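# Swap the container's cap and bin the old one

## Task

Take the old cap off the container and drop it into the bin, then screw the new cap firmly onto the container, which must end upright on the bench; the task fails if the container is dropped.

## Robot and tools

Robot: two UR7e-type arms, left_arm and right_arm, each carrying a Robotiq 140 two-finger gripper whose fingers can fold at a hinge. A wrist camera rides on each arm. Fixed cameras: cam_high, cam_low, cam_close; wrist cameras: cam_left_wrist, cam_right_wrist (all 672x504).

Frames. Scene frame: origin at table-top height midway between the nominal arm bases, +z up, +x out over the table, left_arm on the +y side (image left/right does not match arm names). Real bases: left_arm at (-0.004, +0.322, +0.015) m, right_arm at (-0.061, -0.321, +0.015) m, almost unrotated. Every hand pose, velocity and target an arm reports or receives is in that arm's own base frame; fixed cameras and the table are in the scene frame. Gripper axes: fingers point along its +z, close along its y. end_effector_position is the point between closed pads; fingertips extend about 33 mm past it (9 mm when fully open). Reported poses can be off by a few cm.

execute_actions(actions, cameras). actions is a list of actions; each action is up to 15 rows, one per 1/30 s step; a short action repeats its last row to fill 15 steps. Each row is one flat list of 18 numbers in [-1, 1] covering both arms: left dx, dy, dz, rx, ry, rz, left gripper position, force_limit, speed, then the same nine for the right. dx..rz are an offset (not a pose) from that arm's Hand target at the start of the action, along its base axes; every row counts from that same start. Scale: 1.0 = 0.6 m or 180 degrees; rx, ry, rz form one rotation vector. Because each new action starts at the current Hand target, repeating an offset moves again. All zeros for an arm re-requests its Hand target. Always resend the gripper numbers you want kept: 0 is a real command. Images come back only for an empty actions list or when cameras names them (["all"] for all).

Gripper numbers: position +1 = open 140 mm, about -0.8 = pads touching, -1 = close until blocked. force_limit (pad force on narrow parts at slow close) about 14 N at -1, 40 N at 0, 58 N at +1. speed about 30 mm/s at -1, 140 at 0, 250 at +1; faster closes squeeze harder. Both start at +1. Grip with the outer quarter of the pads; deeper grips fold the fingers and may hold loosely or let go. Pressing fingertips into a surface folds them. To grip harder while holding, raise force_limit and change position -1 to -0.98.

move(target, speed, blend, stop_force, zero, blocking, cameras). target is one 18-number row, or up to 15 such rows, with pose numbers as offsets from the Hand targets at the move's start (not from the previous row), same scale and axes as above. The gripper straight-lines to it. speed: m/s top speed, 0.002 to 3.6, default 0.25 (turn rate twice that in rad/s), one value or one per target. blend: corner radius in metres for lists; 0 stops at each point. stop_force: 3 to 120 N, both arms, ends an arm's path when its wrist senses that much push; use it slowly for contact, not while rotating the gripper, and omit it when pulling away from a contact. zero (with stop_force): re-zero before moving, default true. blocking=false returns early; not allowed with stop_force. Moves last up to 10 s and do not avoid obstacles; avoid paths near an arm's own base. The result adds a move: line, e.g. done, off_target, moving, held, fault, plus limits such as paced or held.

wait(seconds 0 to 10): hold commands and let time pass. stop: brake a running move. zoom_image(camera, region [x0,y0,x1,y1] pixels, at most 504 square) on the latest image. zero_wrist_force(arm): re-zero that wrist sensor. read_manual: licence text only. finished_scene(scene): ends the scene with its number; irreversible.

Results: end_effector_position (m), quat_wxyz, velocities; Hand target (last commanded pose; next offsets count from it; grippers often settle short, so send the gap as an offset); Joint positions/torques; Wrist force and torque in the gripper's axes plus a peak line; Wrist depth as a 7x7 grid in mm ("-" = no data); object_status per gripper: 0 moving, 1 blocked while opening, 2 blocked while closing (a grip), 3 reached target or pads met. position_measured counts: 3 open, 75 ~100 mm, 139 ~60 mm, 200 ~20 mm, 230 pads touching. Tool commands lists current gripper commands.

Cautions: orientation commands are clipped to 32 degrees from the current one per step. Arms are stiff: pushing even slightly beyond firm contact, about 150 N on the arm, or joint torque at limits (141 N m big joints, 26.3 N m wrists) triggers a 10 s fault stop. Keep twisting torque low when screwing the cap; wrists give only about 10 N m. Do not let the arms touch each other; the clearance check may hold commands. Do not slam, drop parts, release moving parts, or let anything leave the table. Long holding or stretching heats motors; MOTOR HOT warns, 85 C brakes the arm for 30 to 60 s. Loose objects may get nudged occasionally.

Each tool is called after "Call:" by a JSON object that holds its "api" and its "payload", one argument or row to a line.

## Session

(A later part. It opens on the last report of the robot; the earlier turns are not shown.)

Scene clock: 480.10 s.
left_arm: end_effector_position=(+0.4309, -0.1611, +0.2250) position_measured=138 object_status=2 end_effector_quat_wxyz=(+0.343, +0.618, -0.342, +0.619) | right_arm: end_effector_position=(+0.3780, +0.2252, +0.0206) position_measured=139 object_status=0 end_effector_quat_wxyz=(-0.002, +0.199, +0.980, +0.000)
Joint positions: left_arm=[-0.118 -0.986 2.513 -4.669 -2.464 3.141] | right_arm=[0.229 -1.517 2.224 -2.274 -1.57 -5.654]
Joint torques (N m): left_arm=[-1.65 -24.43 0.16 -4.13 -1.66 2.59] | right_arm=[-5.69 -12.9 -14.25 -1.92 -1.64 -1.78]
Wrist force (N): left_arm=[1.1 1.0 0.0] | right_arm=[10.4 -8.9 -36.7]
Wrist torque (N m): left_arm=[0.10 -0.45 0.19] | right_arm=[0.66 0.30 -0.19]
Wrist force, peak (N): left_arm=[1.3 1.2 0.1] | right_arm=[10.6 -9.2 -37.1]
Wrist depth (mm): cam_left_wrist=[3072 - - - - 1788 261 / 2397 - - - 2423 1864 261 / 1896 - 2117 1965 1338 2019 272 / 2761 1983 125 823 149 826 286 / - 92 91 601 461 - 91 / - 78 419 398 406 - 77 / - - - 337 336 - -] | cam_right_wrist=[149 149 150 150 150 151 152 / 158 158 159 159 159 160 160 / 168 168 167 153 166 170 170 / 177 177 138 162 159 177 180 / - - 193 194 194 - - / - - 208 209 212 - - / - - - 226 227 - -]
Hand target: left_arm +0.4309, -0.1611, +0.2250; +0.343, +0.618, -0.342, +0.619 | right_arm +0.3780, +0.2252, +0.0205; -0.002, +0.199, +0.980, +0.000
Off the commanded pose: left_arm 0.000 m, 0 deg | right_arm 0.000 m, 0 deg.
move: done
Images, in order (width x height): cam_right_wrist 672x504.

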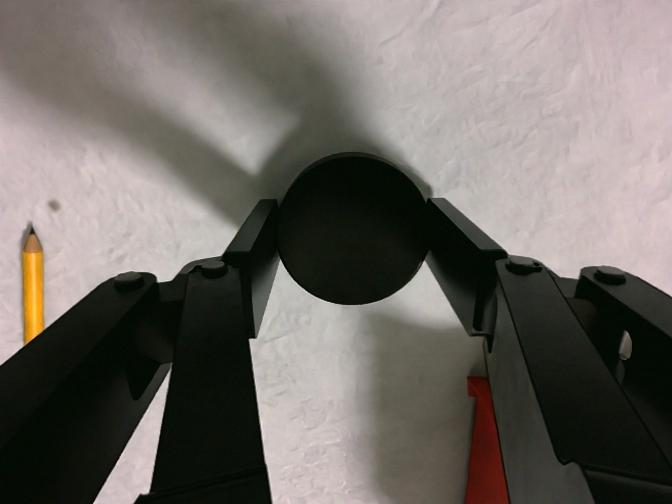

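Call:
{"api": "move", "payload": {
  "target": [
    [0,0,0,0,0,0,-0.98,1,-1,0,0,0.02,0,0,0,-1,1,-1],
    [0,0,0,0,0,0,-0.98,1,-1,0,0,0.3,0,0,0,-1,1,-1],
    [0,0,0,0,0,0,-0.98,1,-1,0.1963,0.4033,0.5708,0,0,0,-1,1,-1]
  ],
  "speed": [0.05,0.25,0.35],
  "blend": [0.005,0.03,0],
  "cameras": ["cam_right_wrist","cam_left_wrist"]
}}

Scene clock: 489.47 s.
left_arm: end_effector_position=(+0.4309, -0.1611, +0.2250) position_measured=138 object_status=2 end_effector_quat_wxyz=(+0.343, +0.618, -0.342, +0.619) | right_arm: end_effector_position=(+0.4958, +0.4672, +0.3631) position_measured=139 object_status=2 end_effector_quat_wxyz=(-0.002, +0.199, +0.980, +0.000)
Joint positions: left_arm=[-0.118 -0.986 2.513 -4.669 -2.464 3.141] | right_arm=[0.558 -1.075 0.714 -1.207 -1.568 -5.325]
Joint torques (N m): left_arm=[-1.79 -23.49 -0.2 -4.19 -1.66 2.54] | right_arm=[-1 -36.54 -30.61 -0.88 1.57 -0.76]
Wrist force (N): left_arm=[1.2 0.9 0.3] | right_arm=[-1.1 -0.5 1.5]
Wrist torque (N m): left_arm=[0.08 -0.47 0.20] | right_arm=[0.15 0.29 -0.09]
Wrist force, peak (N): left_arm=[1.3 1.2 0.2] | right_arm=[10.5 -9.3 -37.5]
Wrist depth (mm): cam_left_wrist=[2248 - - - 2536 1640 1717 / - - - - - - 1652 / 1802 2870 2117 1864 2370 2117 2203 / 2370 905 125 826 149 820 832 / - 92 91 596 448 - 91 / - 78 417 400 - - 77 / - - - 338 336 - -] | cam_right_wrist=[454 454 456 447 459 236 458 / 479 480 484 479 473 484 488 / 511 510 505 154 503 517 519 / 544 542 112 160 158 543 546 / - - 582 587 590 - - / - - 631 635 640 - - / - - - 689 695 - -]
Hand target: left_arm +0.4309, -0.1611, +0.2250; +0.343, +0.618, -0.342, +0.619 | right_arm +0.4958, +0.4672, +0.3630; -0.002, +0.199, +0.980, +0.000
Off the commanded pose: left_arm 0.000 m, 0 deg | right_arm 0.000 m, 0 deg.
move: done
Images, in order (width x height): cam_left_wrist 672x504, cam_right_wrist 672x504.

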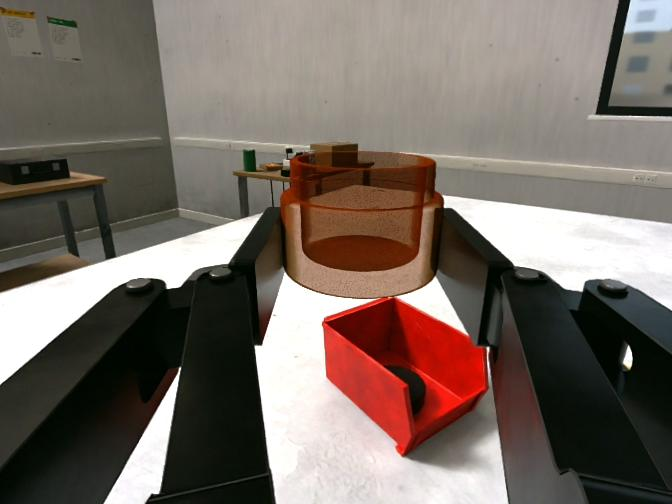

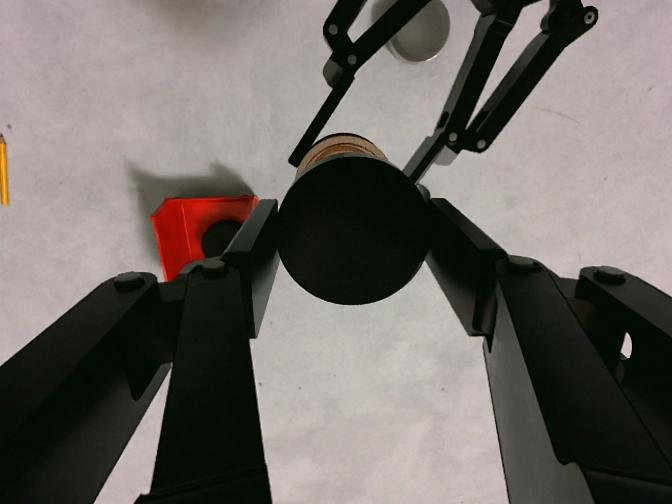

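Call:
{"api": "move", "payload": {
  "target": [0,0,0,0,0,0,-0.98,1,-1,0,0,-0.125,0,0,0,-1,1,-1],
  "speed": 0.15
}}

Call:
{"api": "move", "payload": {
  "target": [0,0,0,0,0,0,-0.98,1,-1,0,0,-0.015,0,0,0,-1,1,-1],
  "speed": 0.01,
  "stop_force": 5,
  "cameras": ["cam_left_wrist"]
}}

Scene clock: 498.60 s.
left_arm: end_effector_position=(+0.4309, -0.1611, +0.2250) position_measured=138 object_status=2 end_effector_quat_wxyz=(+0.343, +0.618, -0.343, +0.619) | right_arm: end_effector_position=(+0.4957, +0.4672, +0.2881) position_measured=139 object_status=2 end_effector_quat_wxyz=(-0.002, +0.199, +0.980, +0.000)
Joint positions: left_arm=[-0.118 -0.986 2.513 -4.669 -2.464 3.141] | right_arm=[0.558 -1.132 0.998 -1.433 -1.568 -5.325]
Joint torques (N m): left_arm=[-1.36 -23.41 0.17 -4.12 -0.4 2.47] | right_arm=[-7.13 -35.81 -17.99 -4.46 1.95 -1.7]
Wrist force (N): left_arm=[0.7 0.7 -0.1] | right_arm=[-1.4 -0.6 1.1]
Wrist torque (N m): left_arm=[0.07 -0.43 0.19] | right_arm=[0.22 0.34 -0.09]
Wrist force, peak (N): left_arm=[2.2 -1.0 -0.5] | right_arm=[-2.0 -0.2 3.2]
Wrist depth (mm): cam_left_wrist=[- - 116 - 150 - - / - - 124 119 161 - - / 1947 - 2203 1136 162 2097 1817 / 2225 2057 125 817 149 829 836 / - 92 91 495 - - 91 / - 78 419 397 - - 77 / - - - 336 336 - -] | cam_right_wrist=[387 386 391 170 390 180 171 / 409 410 410 411 410 179 414 / 438 439 434 154 188 438 444 / 465 463 112 162 160 457 468 / - - 500 498 503 - - / - - 538 543 543 - - / - - - 589 587 - -]
Hand target: left_arm +0.4309, -0.1611, +0.2250; +0.343, +0.618, -0.342, +0.619 | right_arm +0.4958, +0.4672, +0.2880; -0.002, +0.199, +0.980, +0.000
Off the commanded pose: left_arm 0.000 m, 0 deg | right_arm 0.000 m, 0 deg.
move: done

Scene clock: 499.63 s.
left_arm: end_effector_position=(+0.4309, -0.1611, +0.2250) position_measured=138 object_status=2 end_effector_quat_wxyz=(+0.343, +0.618, -0.342, +0.619) | right_arm: end_effector_position=(+0.4958, +0.4672, +0.2853) position_measured=139 object_status=2 end_effector_quat_wxyz=(-0.002, +0.199, +0.980, +0.000)
Joint positions: left_arm=[-0.118 -0.986 2.513 -4.669 -2.464 3.141] | right_arm=[0.558 -1.133 1.006 -1.441 -1.568 -5.325]
Joint torques (N m): left_arm=[-1.31 -24.55 -0.54 -4 0.9 2.53] | right_arm=[-5.94 -33.44 -31.61 -1.13 1.04 -1.67]
Wrist force (N): left_arm=[-1.0 -0.6 -0.6] | right_arm=[-1.1 -2.0 -1.1]
Wrist torque (N m): left_arm=[0.09 -0.36 0.14] | right_arm=[0.20 0.37 -0.08]
Wrist force, peak (N): left_arm=[-6.9 -0.7 -0.3] | right_arm=[-0.4 -1.8 -5.6]
Wrist depth (mm): cam_left_wrist=[2450 3696 115 - 151 - 2097 / - - 124 119 159 - - / 1913 - - 124 136 2320 - / 2660 1965 126 829 149 823 826 / - 92 91 597 - - 91 / - 78 415 399 385 - 77 / - - - 335 335 - -] | cam_right_wrist=[386 387 386 166 401 176 171 / 413 408 408 410 410 178 414 / 432 435 432 154 188 437 439 / 464 432 112 160 159 460 464 / - - - 507 500 - - / - - 535 538 543 - - / - - - 582 582 - -]
Hand target: left_arm +0.4309, -0.1611, +0.2250; +0.343, +0.618, -0.342, +0.619 | right_arm +0.4958, +0.4672, +0.2853; -0.002, +0.199, +0.980, +0.000 (not the last commanded pose)
Off the commanded pose: left_arm 0.000 m, 0 deg | right_arm 0.006 m, 0 deg.
move: contact (right_arm)
Images, in order (width x height): cam_left_wrist 672x504.

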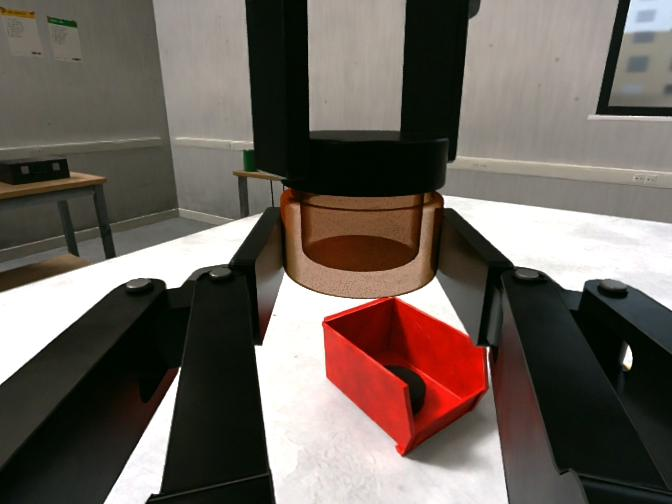

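Call:
{"api": "move", "payload": {
  "target": [0,0,0,0,0,0,-0.98,1,-1,0,0,-0.002,0,0,-0.5,-1,1,-1],
  "speed": 0.4
}}

Scene clock: 506.77 s.
left_arm: end_effector_position=(+0.4309, -0.1611, +0.2250) position_measured=138 object_status=2 end_effector_quat_wxyz=(+0.343, +0.618, -0.342, +0.619) | right_arm: end_effector_position=(+0.4958, +0.4672, +0.2841) position_measured=139 object_status=2 end_effector_quat_wxyz=(-0.002, +0.834, +0.552, +0.001)
Joint positions: left_arm=[-0.118 -0.986 2.513 -4.669 -2.464 3.141] | right_arm=[0.557 -1.139 1.02 -1.454 -1.567 -3.755]
Joint torques (N m): left_arm=[-1.54 -35.67 -0.62 -4.14 -0.15 2.43] | right_arm=[3.89 -25.12 -20.12 -1.86 -0.59 1.15]
Wrist force (N): left_arm=[-20.8 -2.1 0.2] | right_arm=[-3.8 -2.1 -19.4]
Wrist torque (N m): left_arm=[0.06 -0.38 0.00] | right_arm=[0.29 0.50 -0.15]
Wrist force, peak (N): left_arm=[-20.9 -2.9 -0.9] | right_arm=[-5.2 -1.7 -19.9]
Wrist depth (mm): cam_left_wrist=[3255 - - 158 107 1930 - / - 2947 3029 163 115 1788 - / 1896 3696 161 132 124 1913 - / 2345 1965 126 817 149 829 829 / - 92 91 556 454 - 92 / - 78 415 397 377 - 77 / - - - 333 336 - -] | cam_right_wrist=[161 384 163 383 385 387 386 / 170 399 412 400 407 412 412 / 198 186 422 153 432 436 438 / 461 462 137 161 139 457 465 / - - 490 496 - - - / - - 539 538 542 - - / - - - 584 585 - -]
Hand target: left_arm +0.4309, -0.1611, +0.2250; +0.343, +0.618, -0.342, +0.619 | right_arm +0.4958, +0.4672, +0.2841; -0.002, +0.834, +0.552, +0.001
Off the commanded pose: left_arm 0.000 m, 0 deg | right_arm 0.000 m, 0 deg.
move: done

Call:
{"api": "move", "payload": {
  "target": [0,0,0,0,0,0,-0.98,1,-1,0,0,0,0,0,-0.5,-1,1,-1],
  "speed": 0.4
}}

Scene clock: 511.60 s.
left_arm: end_effector_position=(+0.4309, -0.1611, +0.2250) position_measured=138 object_status=2 end_effector_quat_wxyz=(+0.343, +0.618, -0.342, +0.619) | right_arm: end_effector_position=(+0.4958, +0.4672, +0.2841) position_measured=139 object_status=2 end_effector_quat_wxyz=(+0.000, +0.980, -0.199, +0.002)
Joint positions: left_arm=[-0.118 -0.986 2.513 -4.669 -2.464 3.141] | right_arm=[0.56 -1.139 1.021 -1.456 -1.573 -2.181]
Joint torques (N m): left_arm=[-1.31 -38.3 -1.83 -5.64 -0.08 2.44] | right_arm=[3.42 -29.41 -24.58 0.08 -0.38 0.87]
Wrist force (N): left_arm=[-12.2 0.8 -0.3] | right_arm=[-0.6 -0.1 -11.6]
Wrist torque (N m): left_arm=[0.29 -0.41 -0.08] | right_arm=[0.44 0.38 0.18]
Wrist force, peak (N): left_arm=[-22.6 -3.3 -1.4] | right_arm=[-6.1 -0.9 -21.7]
Wrist depth (mm): cam_left_wrist=[3255 3462 115 - 150 - - / - - 124 121 156 - - / 1896 2536 131 129 132 2320 1802 / 2097 1930 126 817 149 826 829 / - 92 91 594 457 - 91 / - 78 419 399 - - 77 / - - - 335 336 - -] | cam_right_wrist=[384 383 382 384 386 - 389 / 405 407 409 407 411 422 414 / 430 432 427 153 431 438 438 / 460 454 137 161 159 453 464 / - - 492 224 496 - - / - - - 235 542 - - / - - - 337 576 - -]
Hand target: left_arm +0.4309, -0.1611, +0.2250; +0.343, +0.618, -0.342, +0.619 | right_arm +0.4958, +0.4672, +0.2841; +0.000, +0.980, -0.199, +0.002
Off the commanded pose: left_arm 0.000 m, 0 deg | right_arm 0.000 m, 0 deg.
move: done

Call:
{"api": "move", "payload": {
  "target": [0,0,0,0,0,0,-0.98,1,-1,0,0,-0.002,0,0,-0.6667,-1,1,-1],
  "speed": 0.45
}}

Scene clock: 518.00 s.
left_arm: end_effector_position=(+0.4309, -0.1611, +0.2250) position_measured=138 object_status=2 end_effector_quat_wxyz=(+0.343, +0.618, -0.342, +0.619) | right_arm: end_effector_position=(+0.4958, +0.4672, +0.2829) position_measured=139 object_status=2 end_effector_quat_wxyz=(-0.002, -0.318, +0.948, -0.001)
Joint positions: left_arm=[-0.118 -0.986 2.513 -4.669 -2.464 3.141] | right_arm=[0.56 -1.132 1.012 -1.446 -1.573 -0.087]
Joint torques (N m): left_arm=[-1.66 -27.57 -2.24 -5.86 -0.12 2.42] | right_arm=[10.75 -28.35 -24.5 -0.89 0.41 0.89]
Wrist force (N): left_arm=[-14.8 -0.2 -5.8] | right_arm=[0.8 -6.5 -13.7]
Wrist torque (N m): left_arm=[0.32 -0.72 0.14] | right_arm=[0.71 0.30 0.16]
Wrist force, peak (N): left_arm=[-15.5 -1.5 -7.2] | right_arm=[3.9 -6.5 -15.4]
Wrist depth (mm): cam_left_wrist=[- - - - 104 - 1580 / - - - 110 109 - 1848 / 1965 - - 130 134 2345 2397 / 2203 2077 126 817 149 817 832 / - 92 91 554 462 - 91 / - 78 418 407 - - 77 / - - - 336 337 - -] | cam_right_wrist=[- - 384 386 386 381 272 / - - 411 407 403 177 174 / 430 432 426 156 175 435 197 / 458 452 137 160 159 453 195 / - - 495 494 492 - - / - - 533 533 539 - - / - - - 576 578 - -]
Hand target: left_arm +0.4309, -0.1611, +0.2250; +0.343, +0.618, -0.342, +0.619 | right_arm +0.4958, +0.4672, +0.2829; -0.002, -0.318, +0.948, -0.001
Off the commanded pose: left_arm 0.000 m, 0 deg | right_arm 0.000 m, 0 deg.
move: done

Call:
{"api": "move", "payload": {
  "target": [0,0,0,0,0,0,-0.98,1,-1,0,0,-0.002,0,0,-0.6667,-1,1,-1],
  "speed": 0.45
}}

Scene clock: 524.20 s.
left_arm: end_effector_position=(+0.4309, -0.1611, +0.2250) position_measured=138 object_status=2 end_effector_quat_wxyz=(+0.343, +0.618, -0.342, +0.619) | right_arm: end_effector_position=(+0.4958, +0.4672, +0.2817) position_measured=139 object_status=2 end_effector_quat_wxyz=(-0.002, +0.662, +0.749, +0.001)
Joint positions: left_arm=[-0.118 -0.986 2.513 -4.669 -2.464 3.141] | right_arm=[0.557 -1.138 1.024 -1.457 -1.566 2.005]
Joint torques (N m): left_arm=[-1.76 -27.1 -3.45 -5.67 1.55 2.35] | right_arm=[9.16 -34.41 -25.4 -1.5 -0.93 1.06]
Wrist force (N): left_arm=[-7.6 2.6 -2.0] | right_arm=[-2.3 2.0 -7.7]
Wrist torque (N m): left_arm=[0.18 -0.63 0.09] | right_arm=[-0.09 0.23 0.07]
Wrist force, peak (N): left_arm=[-16.2 -1.7 -8.8] | right_arm=[1.3 -9.7 -15.6]
Wrist depth (mm): cam_left_wrist=[2761 - 142 2947 114 - - / - - 149 - 121 - 1833 / 1913 - - 132 126 - 1833 / 2248 883 125 823 149 823 832 / - 92 91 586 454 - 92 / - 78 419 395 - - 77 / - - - 337 335 - -] | cam_right_wrist=[380 160 384 162 380 385 387 / 404 173 403 404 407 409 408 / 430 428 192 154 420 434 435 / 459 454 112 162 159 451 464 / - - 492 490 - - - / - - 536 544 - - - / - - - 579 579 - -]
Hand target: left_arm +0.4309, -0.1611, +0.2250; +0.343, +0.618, -0.342, +0.619 | right_arm +0.4958, +0.4672, +0.2817; -0.002, +0.662, +0.749, +0.001
Off the commanded pose: left_arm 0.000 m, 0 deg | right_arm 0.000 m, 0 deg.
move: done

Call:
{"api": "move", "payload": {
  "target": [0,0,0,0,0,0,-0.98,1,-1,0,0,-0.001,0,0,-0.3333,-1,1,-1],
  "speed": 0.4
}}

Call:
{"api": "move", "payload": {
  "target": [0,0,0,0,0,0,-0.98,1,-1,0,0,-0.0005,0,0,-0.1667,-1,1,-1],
  "speed": 0.3
}}

Scene clock: 529.60 s.
left_arm: end_effector_position=(+0.4309, -0.1611, +0.2250) position_measured=138 object_status=2 end_effector_quat_wxyz=(+0.343, +0.618, -0.342, +0.619) | right_arm: end_effector_position=(+0.4958, +0.4672, +0.2811) position_measured=139 object_status=2 end_effector_quat_wxyz=(-0.001, +0.948, +0.318, +0.002)
Joint positions: left_arm=[-0.118 -0.986 2.513 -4.669 -2.464 3.141] | right_arm=[0.558 -1.141 1.031 -1.465 -1.569 3.053]
Joint torques (N m): left_arm=[-2.03 -27.05 -3.8 -2.46 0.16 2.35] | right_arm=[5.72 -30.57 -27.44 -2.72 1.16 0.95]
Wrist force (N): left_arm=[-9.5 0.7 -4.6] | right_arm=[-1.7 4.6 -8.7]
Wrist torque (N m): left_arm=[0.24 -0.61 0.15] | right_arm=[-0.22 0.29 0.06]
Wrist force, peak (N): left_arm=[-10.5 -0.1 -5.5] | right_arm=[-6.1 2.9 -10.1]
Wrist depth (mm): cam_left_wrist=[2832 - - 103 104 - 1678 / - - 3575 109 110 1717 1665 / 1833 - 162 117 138 2138 1640 / 2248 1965 126 814 149 829 839 / - 92 91 588 - - 91 / - 78 417 400 387 - 77 / - - - 336 333 - -] | cam_right_wrist=[372 375 382 382 386 385 386 / 399 171 171 402 406 408 411 / 184 429 428 154 423 408 427 / 199 200 137 162 160 99 464 / - - 495 494 490 - - / - - 534 535 535 - - / - - - 579 585 - -]
Hand target: left_arm +0.4309, -0.1611, +0.2250; +0.343, +0.618, -0.342, +0.619 | right_arm +0.4958, +0.4672, +0.2811; -0.001, +0.948, +0.318, +0.002
Off the commanded pose: left_arm 0.000 m, 0 deg | right_arm 0.000 m, 0 deg.
move: done

Scene clock: 530.97 s.
left_arm: end_effector_position=(+0.4309, -0.1611, +0.2250) position_measured=138 object_status=2 end_effector_quat_wxyz=(+0.343, +0.618, -0.342, +0.619) | right_arm: end_effector_position=(+0.4958, +0.4672, +0.2808) position_measured=139 object_status=2 end_effector_quat_wxyz=(-0.001, +0.998, +0.061, +0.002)
Joint positions: left_arm=[-0.118 -0.986 2.513 -4.669 -2.464 3.141] | right_arm=[0.559 -1.141 1.032 -1.467 -1.571 3.578]
Joint torques (N m): left_arm=[-2.18 -27.74 -3.14 -1.88 -0.99 2.27] | right_arm=[5.91 -28.41 -26.56 -2.28 0.19 0.66]
Wrist force (N): left_arm=[-11.7 -1.2 -3.4] | right_arm=[-1.1 3.8 -10.9]
Wrist torque (N m): left_arm=[0.14 -0.73 0.19] | right_arm=[-0.20 0.31 -0.02]
Wrist force, peak (N): left_arm=[-12.2 -0.4 -5.8] | right_arm=[0.1 5.6 -12.0]
Wrist depth (mm): cam_left_wrist=[2628 - - 106 162 - - / - - - 112 166 1678 - / 1880 - - 119 132 1290 - / 2117 820 125 817 149 829 836 / - 92 91 552 - - 91 / - 78 418 399 385 - 77 / - - - 335 336 - -] | cam_right_wrist=[380 381 379 381 382 390 375 / 401 401 404 404 406 400 - / 423 183 182 154 422 410 436 / 450 190 137 162 159 455 462 / - - 206 498 488 - - / - - 534 533 534 - - / - - - 581 582 - -]
Hand target: left_arm +0.4309, -0.1611, +0.2250; +0.343, +0.618, -0.342, +0.619 | right_arm +0.4958, +0.4672, +0.2808; -0.001, +0.998, +0.061, +0.002
Off the commanded pose: left_arm 0.000 m, 0 deg | right_arm 0.000 m, 0 deg.
move: done

Call:
{"api": "move", "payload": {
  "target": [0,0,0,0,0,0,-0.98,1,-1,0,0,-0.0005,0,0,-0.1667,-1,1,-1],
  "speed": 0.3
}}

Call:
{"api": "move", "payload": {
  "target": [0,0,0,0,0,0,-0.98,1,-1,0,0,-0.0005,0,0,-0.1667,-1,1,-1],
  "speed": 0.3
}}

Scene clock: 537.37 s.
left_arm: end_effector_position=(+0.4309, -0.1611, +0.2250) position_measured=138 object_status=2 end_effector_quat_wxyz=(+0.343, +0.618, -0.343, +0.619) | right_arm: end_effector_position=(+0.4957, +0.4673, +0.2805) position_measured=139 object_status=2 end_effector_quat_wxyz=(+0.000, +0.980, -0.199, +0.002)
Joint positions: left_arm=[-0.118 -0.986 2.513 -4.669 -2.464 3.141] | right_arm=[0.56 -1.14 1.031 -1.466 -1.573 4.102]
Joint torques (N m): left_arm=[-1.64 -28.95 -4.33 -5.02 2.84 2.37] | right_arm=[-9.66 -26.97 -22.39 0.71 -5.16 3.72]
Wrist force (N): left_arm=[-16.2 0.6 8.7] | right_arm=[-9.3 -5.3 -15.2]
Wrist torque (N m): left_arm=[-2.56 -0.74 -0.01] | right_arm=[0.49 0.35 -2.71]
Wrist force, peak (N): left_arm=[-18.0 -5.9 -5.5] | right_arm=[-1.0 8.7 -17.6]
Wrist depth (mm): cam_left_wrist=[2628 - 115 2272 150 1864 1514 / - - 123 119 160 - 1745 / 1880 - 132 124 139 1930 1525 / 2296 1896 126 814 169 829 829 / - 92 91 561 - - 90 / - 78 417 396 375 - 77 / - - - 334 334 - -] | cam_right_wrist=[380 380 383 382 384 - 390 / 402 401 404 404 408 412 410 / 428 428 424 155 426 433 438 / 454 448 132 162 159 454 460 / - - 493 228 497 - - / - - 226 223 534 - - / - - - 507 572 - -]
Hand target: left_arm +0.4309, -0.1611, +0.2250; +0.343, +0.618, -0.342, +0.619 | right_arm +0.4958, +0.4672, +0.2805; +0.000, +0.980, -0.199, +0.002
Off the commanded pose: left_arm 0.000 m, 0 deg | right_arm 0.000 m, 0 deg.
move: done

Scene clock: 538.73 s.
left_arm: end_effector_position=(+0.4309, -0.1611, +0.2250) position_measured=138 object_status=2 end_effector_quat_wxyz=(+0.343, +0.618, -0.343, +0.619) | right_arm: end_effector_position=(+0.4957, +0.4673, +0.2802) position_measured=139 object_status=2 end_effector_quat_wxyz=(+0.000, +0.895, -0.446, +0.002)
Joint positions: left_arm=[-0.118 -0.986 2.513 -4.669 -2.464 3.141] | right_arm=[0.561 -1.138 1.029 -1.464 -1.575 4.627]
Joint torques (N m): left_arm=[17.68 -32.25 -4.13 -4.79 9.68 2.26] | right_arm=[-16.37 -36.19 -24.23 3.73 -10.46 3.91]
Wrist force (N): left_arm=[-3.3 16.9 23.2] | right_arm=[-26.2 -18.0 -2.8]
Wrist torque (N m): left_arm=[-2.81 -1.12 0.59] | right_arm=[0.64 0.31 -2.68]
Wrist force, peak (N): left_arm=[-3.0 17.0 23.2] | right_arm=[-26.5 -17.9 -3.3]
Wrist depth (mm): cam_left_wrist=[2536 - 123 2057 130 2057 1604 / - - - 2536 138 2117 - / 1880 3518 138 128 143 2272 1665 / 2296 802 130 817 153 836 829 / - 79 91 522 - 108 79 / - 78 419 401 369 418 - / - - - 334 336 - -] | cam_right_wrist=[378 378 380 384 384 386 384 / 400 403 404 402 407 407 409 / 428 425 424 155 426 433 436 / 453 449 137 160 159 452 459 / - - 204 491 214 - - / - - - 255 232 - - / - - - 237 250 - -]
Hand target: left_arm +0.4309, -0.1611, +0.2250; +0.343, +0.618, -0.342, +0.619 | right_arm +0.4958, +0.4672, +0.2802; +0.000, +0.895, -0.446, +0.002
Off the commanded pose: left_arm 0.000 m, 0 deg | right_arm 0.000 m, 0 deg.
move: done

Call:
{"api": "move", "payload": {
  "target": [0,0,0,0,0,0,-0.98,1,-1,0,0,0,0,0,0.01667,-1,1,-1],
  "speed": 0.3,
  "cameras": ["cam_left_wrist","cam_right_wrist"]
}}

Scene clock: 545.97 s.
left_arm: end_effector_position=(+0.4309, -0.1611, +0.2250) position_measured=138 object_status=2 end_effector_quat_wxyz=(+0.343, +0.618, -0.342, +0.619) | right_arm: end_effector_position=(+0.4959, +0.4671, +0.2802) position_measured=139 object_status=2 end_effector_quat_wxyz=(+0.000, +0.906, -0.422, +0.002) end_effector_velocity=(-0.001, +0.001, +0.000) end_effector_angular_velocity=(+0.001, +0.001, -0.004)
Joint positions: left_arm=[-0.118 -0.986 2.513 -4.669 -2.464 3.141] | right_arm=[0.561 -1.139 1.03 -1.464 -1.575 4.574]
Joint velocities: left_arm=[within noise] | right_arm=[0.001 0 0 0 0.001 0.005]
Joint torques (N m): left_arm=[19.46 -36.11 -4.84 -1.99 4.95 2.17] | right_arm=[-8.63 -46.64 -9.86 1.96 -2.59 1.4]
Wrist force (N): left_arm=[-4.6 19.7 12.9] | right_arm=[-13.2 -20.5 -5.1]
Wrist torque (N m): left_arm=[-0.29 -0.91 0.59] | right_arm=[0.73 0.37 -0.16]
Wrist force, peak (N): left_arm=[-3.2 19.1 24.4] | right_arm=[-27.5 -20.5 -2.5]
Wrist depth (mm): cam_left_wrist=[3255 - 121 2320 131 - - / - - - 2423 144 - - / 2038 2272 139 129 143 1983 1983 / 2397 814 129 826 154 129 839 / - 79 91 489 454 107 79 / - 78 417 397 387 - - / - - - 335 336 - -] | cam_right_wrist=[378 380 382 382 382 384 386 / 401 404 404 404 405 407 407 / 423 428 425 156 425 432 435 / 453 449 138 160 159 452 465 / - - 207 493 213 - - / - - - 516 226 - - / - - - 239 246 - -]
Hand target: left_arm +0.4309, -0.1611, +0.2250; +0.343, +0.618, -0.342, +0.619 | right_arm +0.4958, +0.4672, +0.2802; +0.000, +0.906, -0.422, +0.002
Off the commanded pose: left_arm 0.000 m, 0 deg | right_arm 0.000 m, 0 deg.
move: done
Images, in order (width x height): cam_left_wrist 672x504, cam_right_wrist 672x504.

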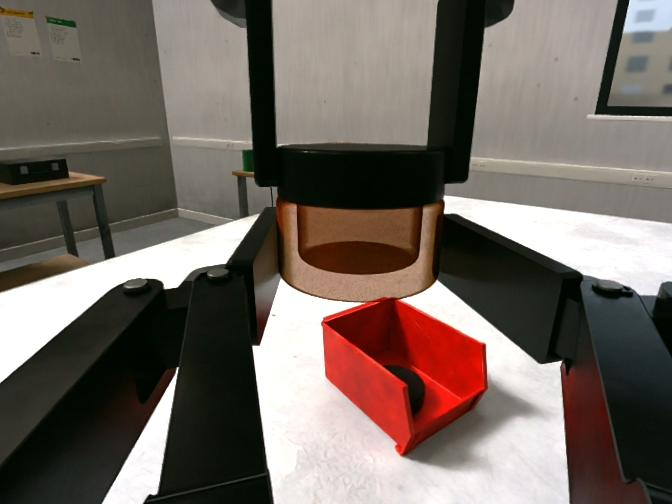

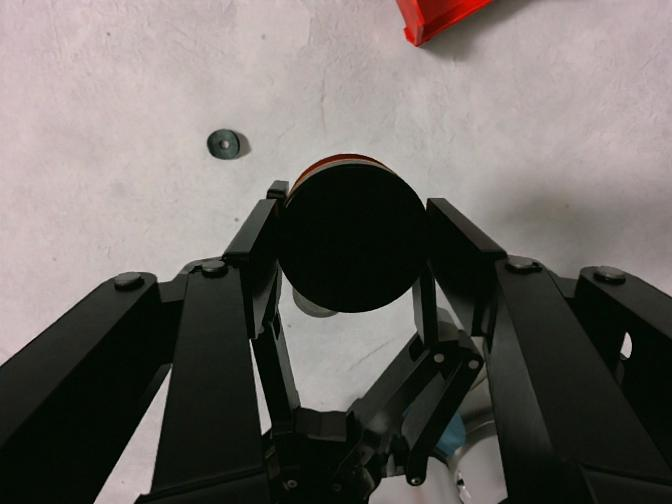

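Call:
{"api": "move", "payload": {
  "target": [0,0,0,0,0,0,-0.98,1,-1,0.0012,0.0035,0.0003,0,0,0,-1,1,-1],
  "speed": 0.05
}}

Scene clock: 553.07 s.
left_arm: end_effector_position=(+0.4310, -0.1610, +0.2250) position_measured=138 object_status=2 end_effector_quat_wxyz=(+0.343, +0.618, -0.342, +0.619) | right_arm: end_effector_position=(+0.4965, +0.4692, +0.2803) position_measured=139 object_status=2 end_effector_quat_wxyz=(+0.000, +0.906, -0.423, +0.002)
Joint positions: left_arm=[-0.118 -0.986 2.513 -4.669 -2.464 3.141] | right_arm=[0.563 -1.133 1.021 -1.461 -1.575 4.577]
Joint torques (N m): left_arm=[-0.91 -35.4 -4.9 -1.58 -4.29 2.22] | right_arm=[10.09 -37.75 -23.87 -6.27 3.36 1.59]
Wrist force (N): left_arm=[-7.4 -8.4 -8.2] | right_arm=[7.6 10.0 -6.7]
Wrist torque (N m): left_arm=[-0.34 -0.36 0.19] | right_arm=[-0.34 0.28 -0.75]
Wrist force, peak (N): left_arm=[-4.9 19.8 12.8] | right_arm=[-12.9 -20.4 -4.7]
Wrist depth (mm): cam_left_wrist=[2726 4640 122 - 132 - 1802 / - - 2660 - 144 - - / 1817 - 138 123 142 1604 - / 2296 1983 130 817 153 128 832 / - 79 91 517 496 107 79 / - 79 419 398 375 - - / - - - 336 336 - -] | cam_right_wrist=[379 381 381 381 384 382 388 / 401 403 402 404 408 408 412 / 428 426 426 155 426 436 435 / 450 450 137 159 159 449 462 / - - 203 492 209 - - / - - - 258 228 - - / - - - 240 245 - -]
Hand target: left_arm +0.4309, -0.1611, +0.2250; +0.343, +0.618, -0.342, +0.619 | right_arm +0.4965, +0.4693, +0.2804; +0.000, +0.906, -0.422, +0.002
Off the commanded pose: left_arm 0.000 m, 0 deg | right_arm 0.000 m, 0 deg.
move: done

Call:
{"api": "move", "payload": {
  "target": [
    [0,0,0,0,0,0,-0.98,1,-1,-0.0002,-0.0013,0.0004,0,0,0,-1,1,-1],
    [0,0,0,0,0,0,0.4,1,-1,-0.0002,-0.0013,0.0004,0,0,0,-1,1,-1],
    [0,0,0,0,0,0,1,1,0,-0.0002,-0.0013,0.0004,0,0,0,-1,1,-1]
  ],
  "speed": 0.05,
  "cameras": ["cam_left_wrist","cam_right_wrist"]
}}

Scene clock: 562.60 s.
left_arm: end_effector_position=(+0.4309, -0.1611, +0.2250) position_measured=3 object_status=0 end_effector_quat_wxyz=(+0.343, +0.618, -0.342, +0.619) | right_arm: end_effector_position=(+0.4964, +0.4685, +0.2806) position_measured=139 object_status=2 end_effector_quat_wxyz=(+0.000, +0.906, -0.422, +0.002)
Joint positions: left_arm=[-0.118 -0.986 2.513 -4.669 -2.464 3.141] | right_arm=[0.562 -1.135 1.023 -1.461 -1.575 4.576]
Joint torques (N m): left_arm=[5.1 -26.22 -5.29 0.92 -1.69 2.19] | right_arm=[-3.51 -49.2 -32.91 -0.96 -1.91 0.91]
Wrist force (N): left_arm=[2.5 0.8 0.0] | right_arm=[-1.1 -0.5 2.6]
Wrist torque (N m): left_arm=[0.04 -0.38 0.19] | right_arm=[0.15 0.30 -0.12]
Wrist force, peak (N): left_arm=[-8.9 -10.3 -9.2] | right_arm=[8.4 11.8 -8.3]
Wrist depth (mm): cam_left_wrist=[- - 122 - 131 2692 1759 / - - - 2761 143 2138 - / 1817 2423 - 127 144 2225 - / - 133 814 817 829 153 127 / - 487 551 492 467 519 108 / - 416 418 399 381 419 380 / - 333 332 336 337 335 334] | cam_right_wrist=[378 381 382 382 384 386 386 / 402 404 404 404 410 410 408 / 430 427 430 155 426 436 437 / 456 451 137 159 159 452 460 / - - 491 492 496 - - / - - 514 516 240 - - / - - - 240 245 - -]
Hand target: left_arm +0.4309, -0.1611, +0.2250; +0.343, +0.618, -0.342, +0.619 | right_arm +0.4964, +0.4685, +0.2806; +0.000, +0.906, -0.422, +0.002
Off the commanded pose: left_arm 0.000 m, 0 deg | right_arm 0.000 m, 0 deg.
move: done
Images, in order (width x height): cam_left_wrist 672x504, cam_right_wrist 672x504.

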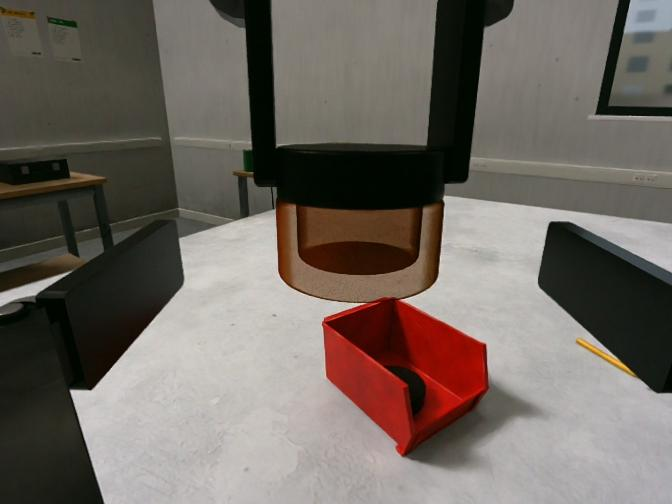

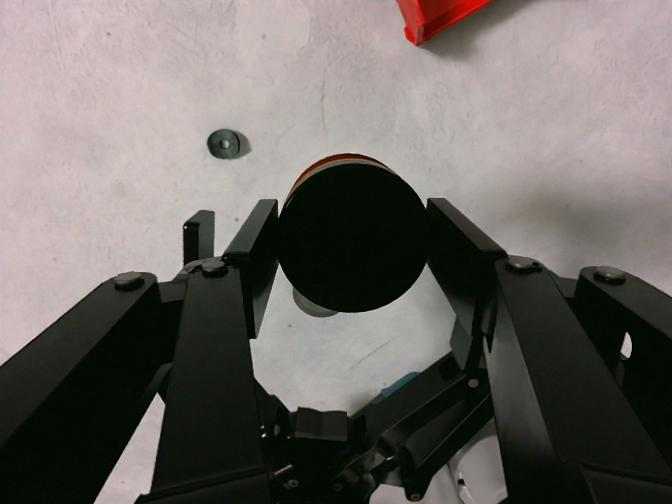

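Call:
{"api": "move", "payload": {
  "target": [
    [0,0,0,0,0,0,1,1,0,0,0,0.15,0,0,0,-1,1,-1],
    [0,0,0,0,0,0,1,1,0,-0.263,-0.2747,0.02,0,0,0,-1,1,-1],
    [0,0,0,0,0,0,1,1,0,-0.263,-0.2747,-0.3543,0,0,0,-1,1,-1]
  ],
  "speed": [0.2,0.35,0.2],
  "blend": [0.02,0.03,0],
  "cameras": ["cam_right_wrist","cam_close"]
}}

Scene clock: 573.70 s.
left_arm: end_effector_position=(+0.4309, -0.1611, +0.2250) position_measured=3 object_status=3 end_effector_quat_wxyz=(+0.343, +0.618, -0.342, +0.619) | right_arm: end_effector_position=(+0.3386, +0.3037, +0.0681) position_measured=139 object_status=2 end_effector_quat_wxyz=(+0.000, +0.906, -0.422, +0.002)
Joint positions: left_arm=[-0.118 -0.986 2.513 -4.669 -2.464 3.141] | right_arm=[0.436 -1.565 2.126 -2.134 -1.574 4.45]
Joint torques (N m): left_arm=[4.67 -20.09 -5.54 0 -1.63 2.19] | right_arm=[6.36 -16.53 -16.55 -5.03 -0.41 1.4]
Wrist force (N): left_arm=[2.4 0.9 0.2] | right_arm=[-1.1 -0.6 2.8]
Wrist torque (N m): left_arm=[0.07 -0.35 0.19] | right_arm=[0.12 0.29 -0.14]
Wrist force, peak (N): left_arm=[2.8 1.1 0.2] | right_arm=[-1.2 -0.6 6.0]
Wrist depth (mm): cam_left_wrist=[2726 3116 3116 - 2345 - - / - - - - 2536 - - / 1848 3116 - 1880 1268 2225 1704 / - 133 817 811 836 153 127 / - 485 558 628 588 522 108 / - 413 416 397 390 419 269 / - 333 334 335 334 333 323] | cam_right_wrist=[190 191 192 193 193 194 195 / 202 202 205 203 204 205 206 / 214 216 215 155 215 218 219 / 229 227 138 159 159 229 231 / - - 248 249 250 - - / - - 268 269 269 - - / - - - 291 292 - -]
Hand target: left_arm +0.4309, -0.1611, +0.2250; +0.343, +0.618, -0.342, +0.619 | right_arm +0.3386, +0.3037, +0.0680; +0.000, +0.906, -0.422, +0.002
Off the commanded pose: left_arm 0.000 m, 0 deg | right_arm 0.000 m, 0 deg.
move: done
Images, in order (width x height): cam_close 672x504, cam_right_wrist 672x504.

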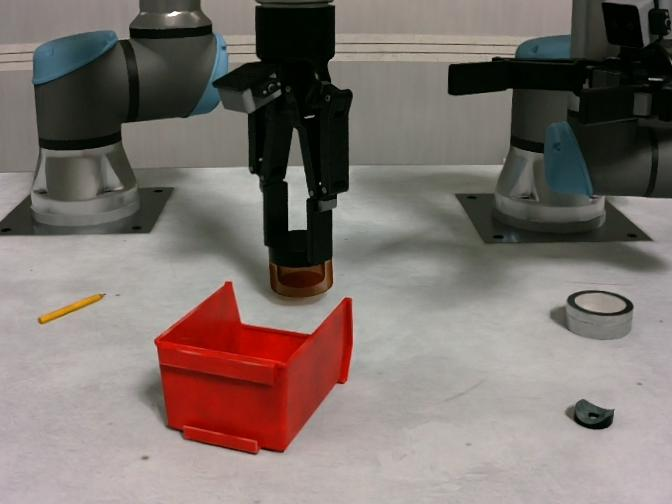

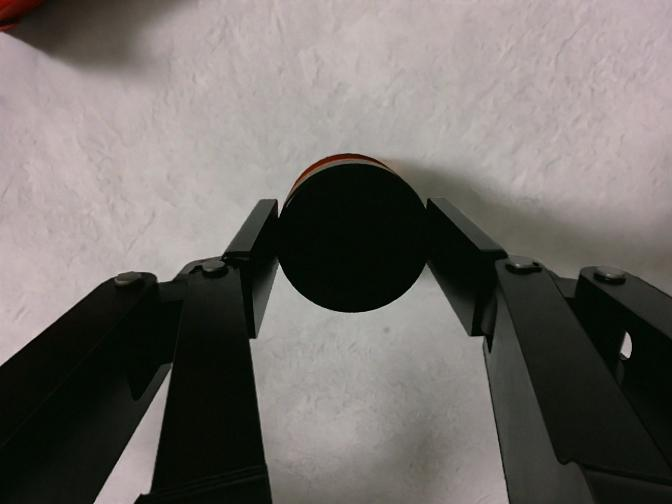

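Call:
{"api": "move", "payload": {
  "target": [0,0,0,0,0,0,1,1,0,0,0,-0.0317,0,0,0,-1,1,-1],
  "speed": 0.012,
  "stop_force": 5
}}

Scene clock: 578.67 s.
left_arm: end_effector_position=(+0.4309, -0.1611, +0.2250) position_measured=3 object_status=3 end_effector_quat_wxyz=(+0.343, +0.618, -0.342, +0.619) | right_arm: end_effector_position=(+0.3386, +0.3037, +0.0538) position_measured=139 object_status=2 end_effector_quat_wxyz=(+0.000, +0.906, -0.422, +0.002)
Joint positions: left_arm=[-0.118 -0.986 2.513 -4.669 -2.464 3.141] | right_arm=[0.436 -1.543 2.147 -2.177 -1.574 4.45]
Joint torques (N m): left_arm=[5.38 -20.52 -6.12 -0.63 -1.56 2.15] | right_arm=[4 -28.7 -27.61 -4.47 -1.8 1.29]
Wrist force (N): left_arm=[2.6 0.9 0.4] | right_arm=[-0.7 0.0 0.4]
Wrist torque (N m): left_arm=[0.08 -0.41 0.19] | right_arm=[0.14 0.43 -0.14]
Wrist force, peak (N): left_arm=[2.8 1.0 0.1] | right_arm=[-3.8 -0.4 -7.5]
Wrist depth (mm): cam_left_wrist=[2038 - - 2203 2038 - - / - - - - 2450 - - / 1864 - 3635 1817 1253 1717 1965 / - 133 817 823 823 152 127 / - 489 551 554 596 520 108 / - 417 417 399 393 420 234 / - 333 333 336 337 337 323] | cam_right_wrist=[178 179 178 179 180 180 181 / 190 188 189 190 191 192 192 / 200 200 201 154 200 204 205 / 214 212 137 163 159 213 216 / - - 228 232 229 - - / - - 249 251 251 - - / - - - 272 272 - -]
Hand target: left_arm +0.4309, -0.1611, +0.2250; +0.343, +0.618, -0.342, +0.619 | right_arm +0.3386, +0.3037, +0.0538; +0.000, +0.906, -0.422, +0.002 (not the last commanded pose)
Off the commanded pose: left_arm 0.000 m, 0 deg | right_arm 0.005 m, 0 deg.
move: contact (right_arm)

Call:
{"api": "move", "payload": {
  "target": [
    [0,0,0,0,0,0,1,1,0,0,0,-0.0005,0,0,0,0.15,1,-1],
    [0,0,0,0,0,0,1,1,0,0,0,0.25,0,0,0,0.15,1,-1]
  ],
  "speed": [0.02,0.15],
  "cameras": ["cam_right_wrist","cam_close","cam_left_wrist"]
}}

Scene clock: 583.87 s.
left_arm: end_effector_position=(+0.4309, -0.1611, +0.2250) position_measured=3 object_status=3 end_effector_quat_wxyz=(+0.343, +0.618, -0.342, +0.619) | right_arm: end_effector_position=(+0.3386, +0.3037, +0.2037) position_measured=110 object_status=3 end_effector_quat_wxyz=(+0.000, +0.906, -0.422, +0.002)
Joint positions: left_arm=[-0.118 -0.986 2.513 -4.669 -2.464 3.141] | right_arm=[0.436 -1.692 1.871 -1.753 -1.574 4.45]
Joint torques (N m): left_arm=[5.04 -20.21 -6.61 -1.34 -1.46 2.18] | right_arm=[-4.65 -16.47 -31.58 -0.96 -0.14 -1.3]
Wrist force (N): left_arm=[2.7 0.9 0.1] | right_arm=[-1.1 -0.4 1.3]
Wrist torque (N m): left_arm=[0.07 -0.42 0.19] | right_arm=[0.18 0.29 -0.17]
Wrist force, peak (N): left_arm=[2.7 1.1 0.3] | right_arm=[-1.3 -0.4 3.2]
Wrist depth (mm): cam_left_wrist=[2832 3116 - - - - - / - 3635 - - - - - / 1880 - 3255 1817 1536 1947 206 / - 133 823 811 823 153 127 / - 518 554 551 621 518 108 / - 415 415 397 388 419 380 / - 333 335 336 335 333 335] | cam_right_wrist=[307 303 314 313 315 316 316 / 329 330 331 332 335 335 336 / 347 351 352 348 355 356 356 / 371 368 156 378 372 371 376 / - - 400 406 407 - - / - - 435 438 438 - - / - - 474 467 473 - -]
Hand target: left_arm +0.4309, -0.1611, +0.2250; +0.343, +0.618, -0.342, +0.619 | right_arm +0.3386, +0.3037, +0.2038; +0.000, +0.906, -0.422, +0.002
Off the commanded pose: left_arm 0.000 m, 0 deg | right_arm 0.000 m, 0 deg.
move: done
Images, in order (width x height): cam_close 672x504, cam_left_wrist 672x504, cam_right_wrist 672x504.

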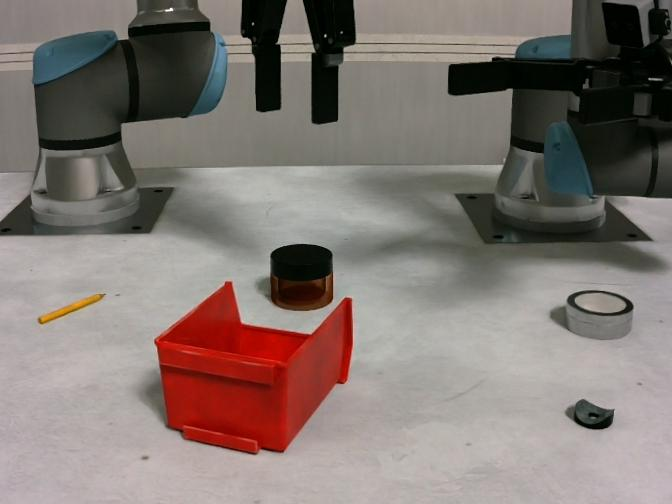

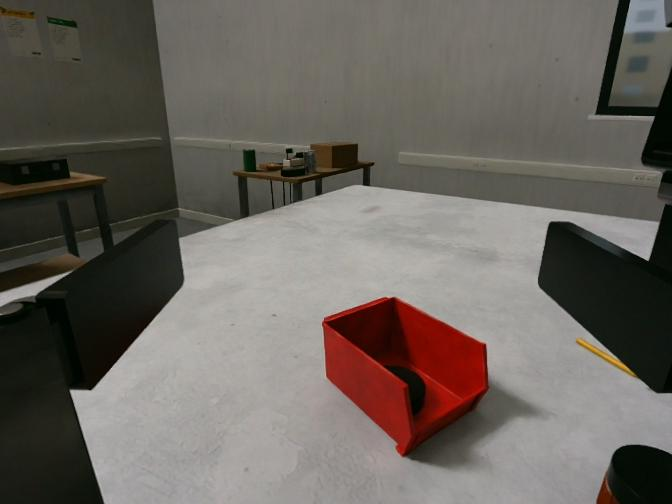

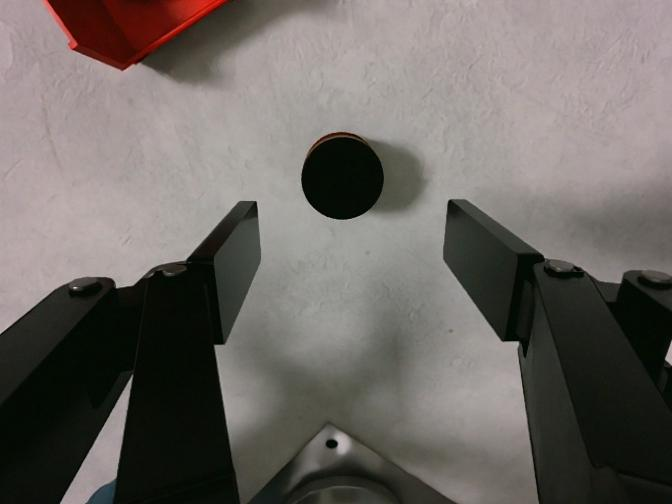

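Jar stands closed and upright, old cap is in the bin.

Call:
{"api": "finished_scene", "payload": {
  "scene": 2
}}

The scene is finished: the task was done.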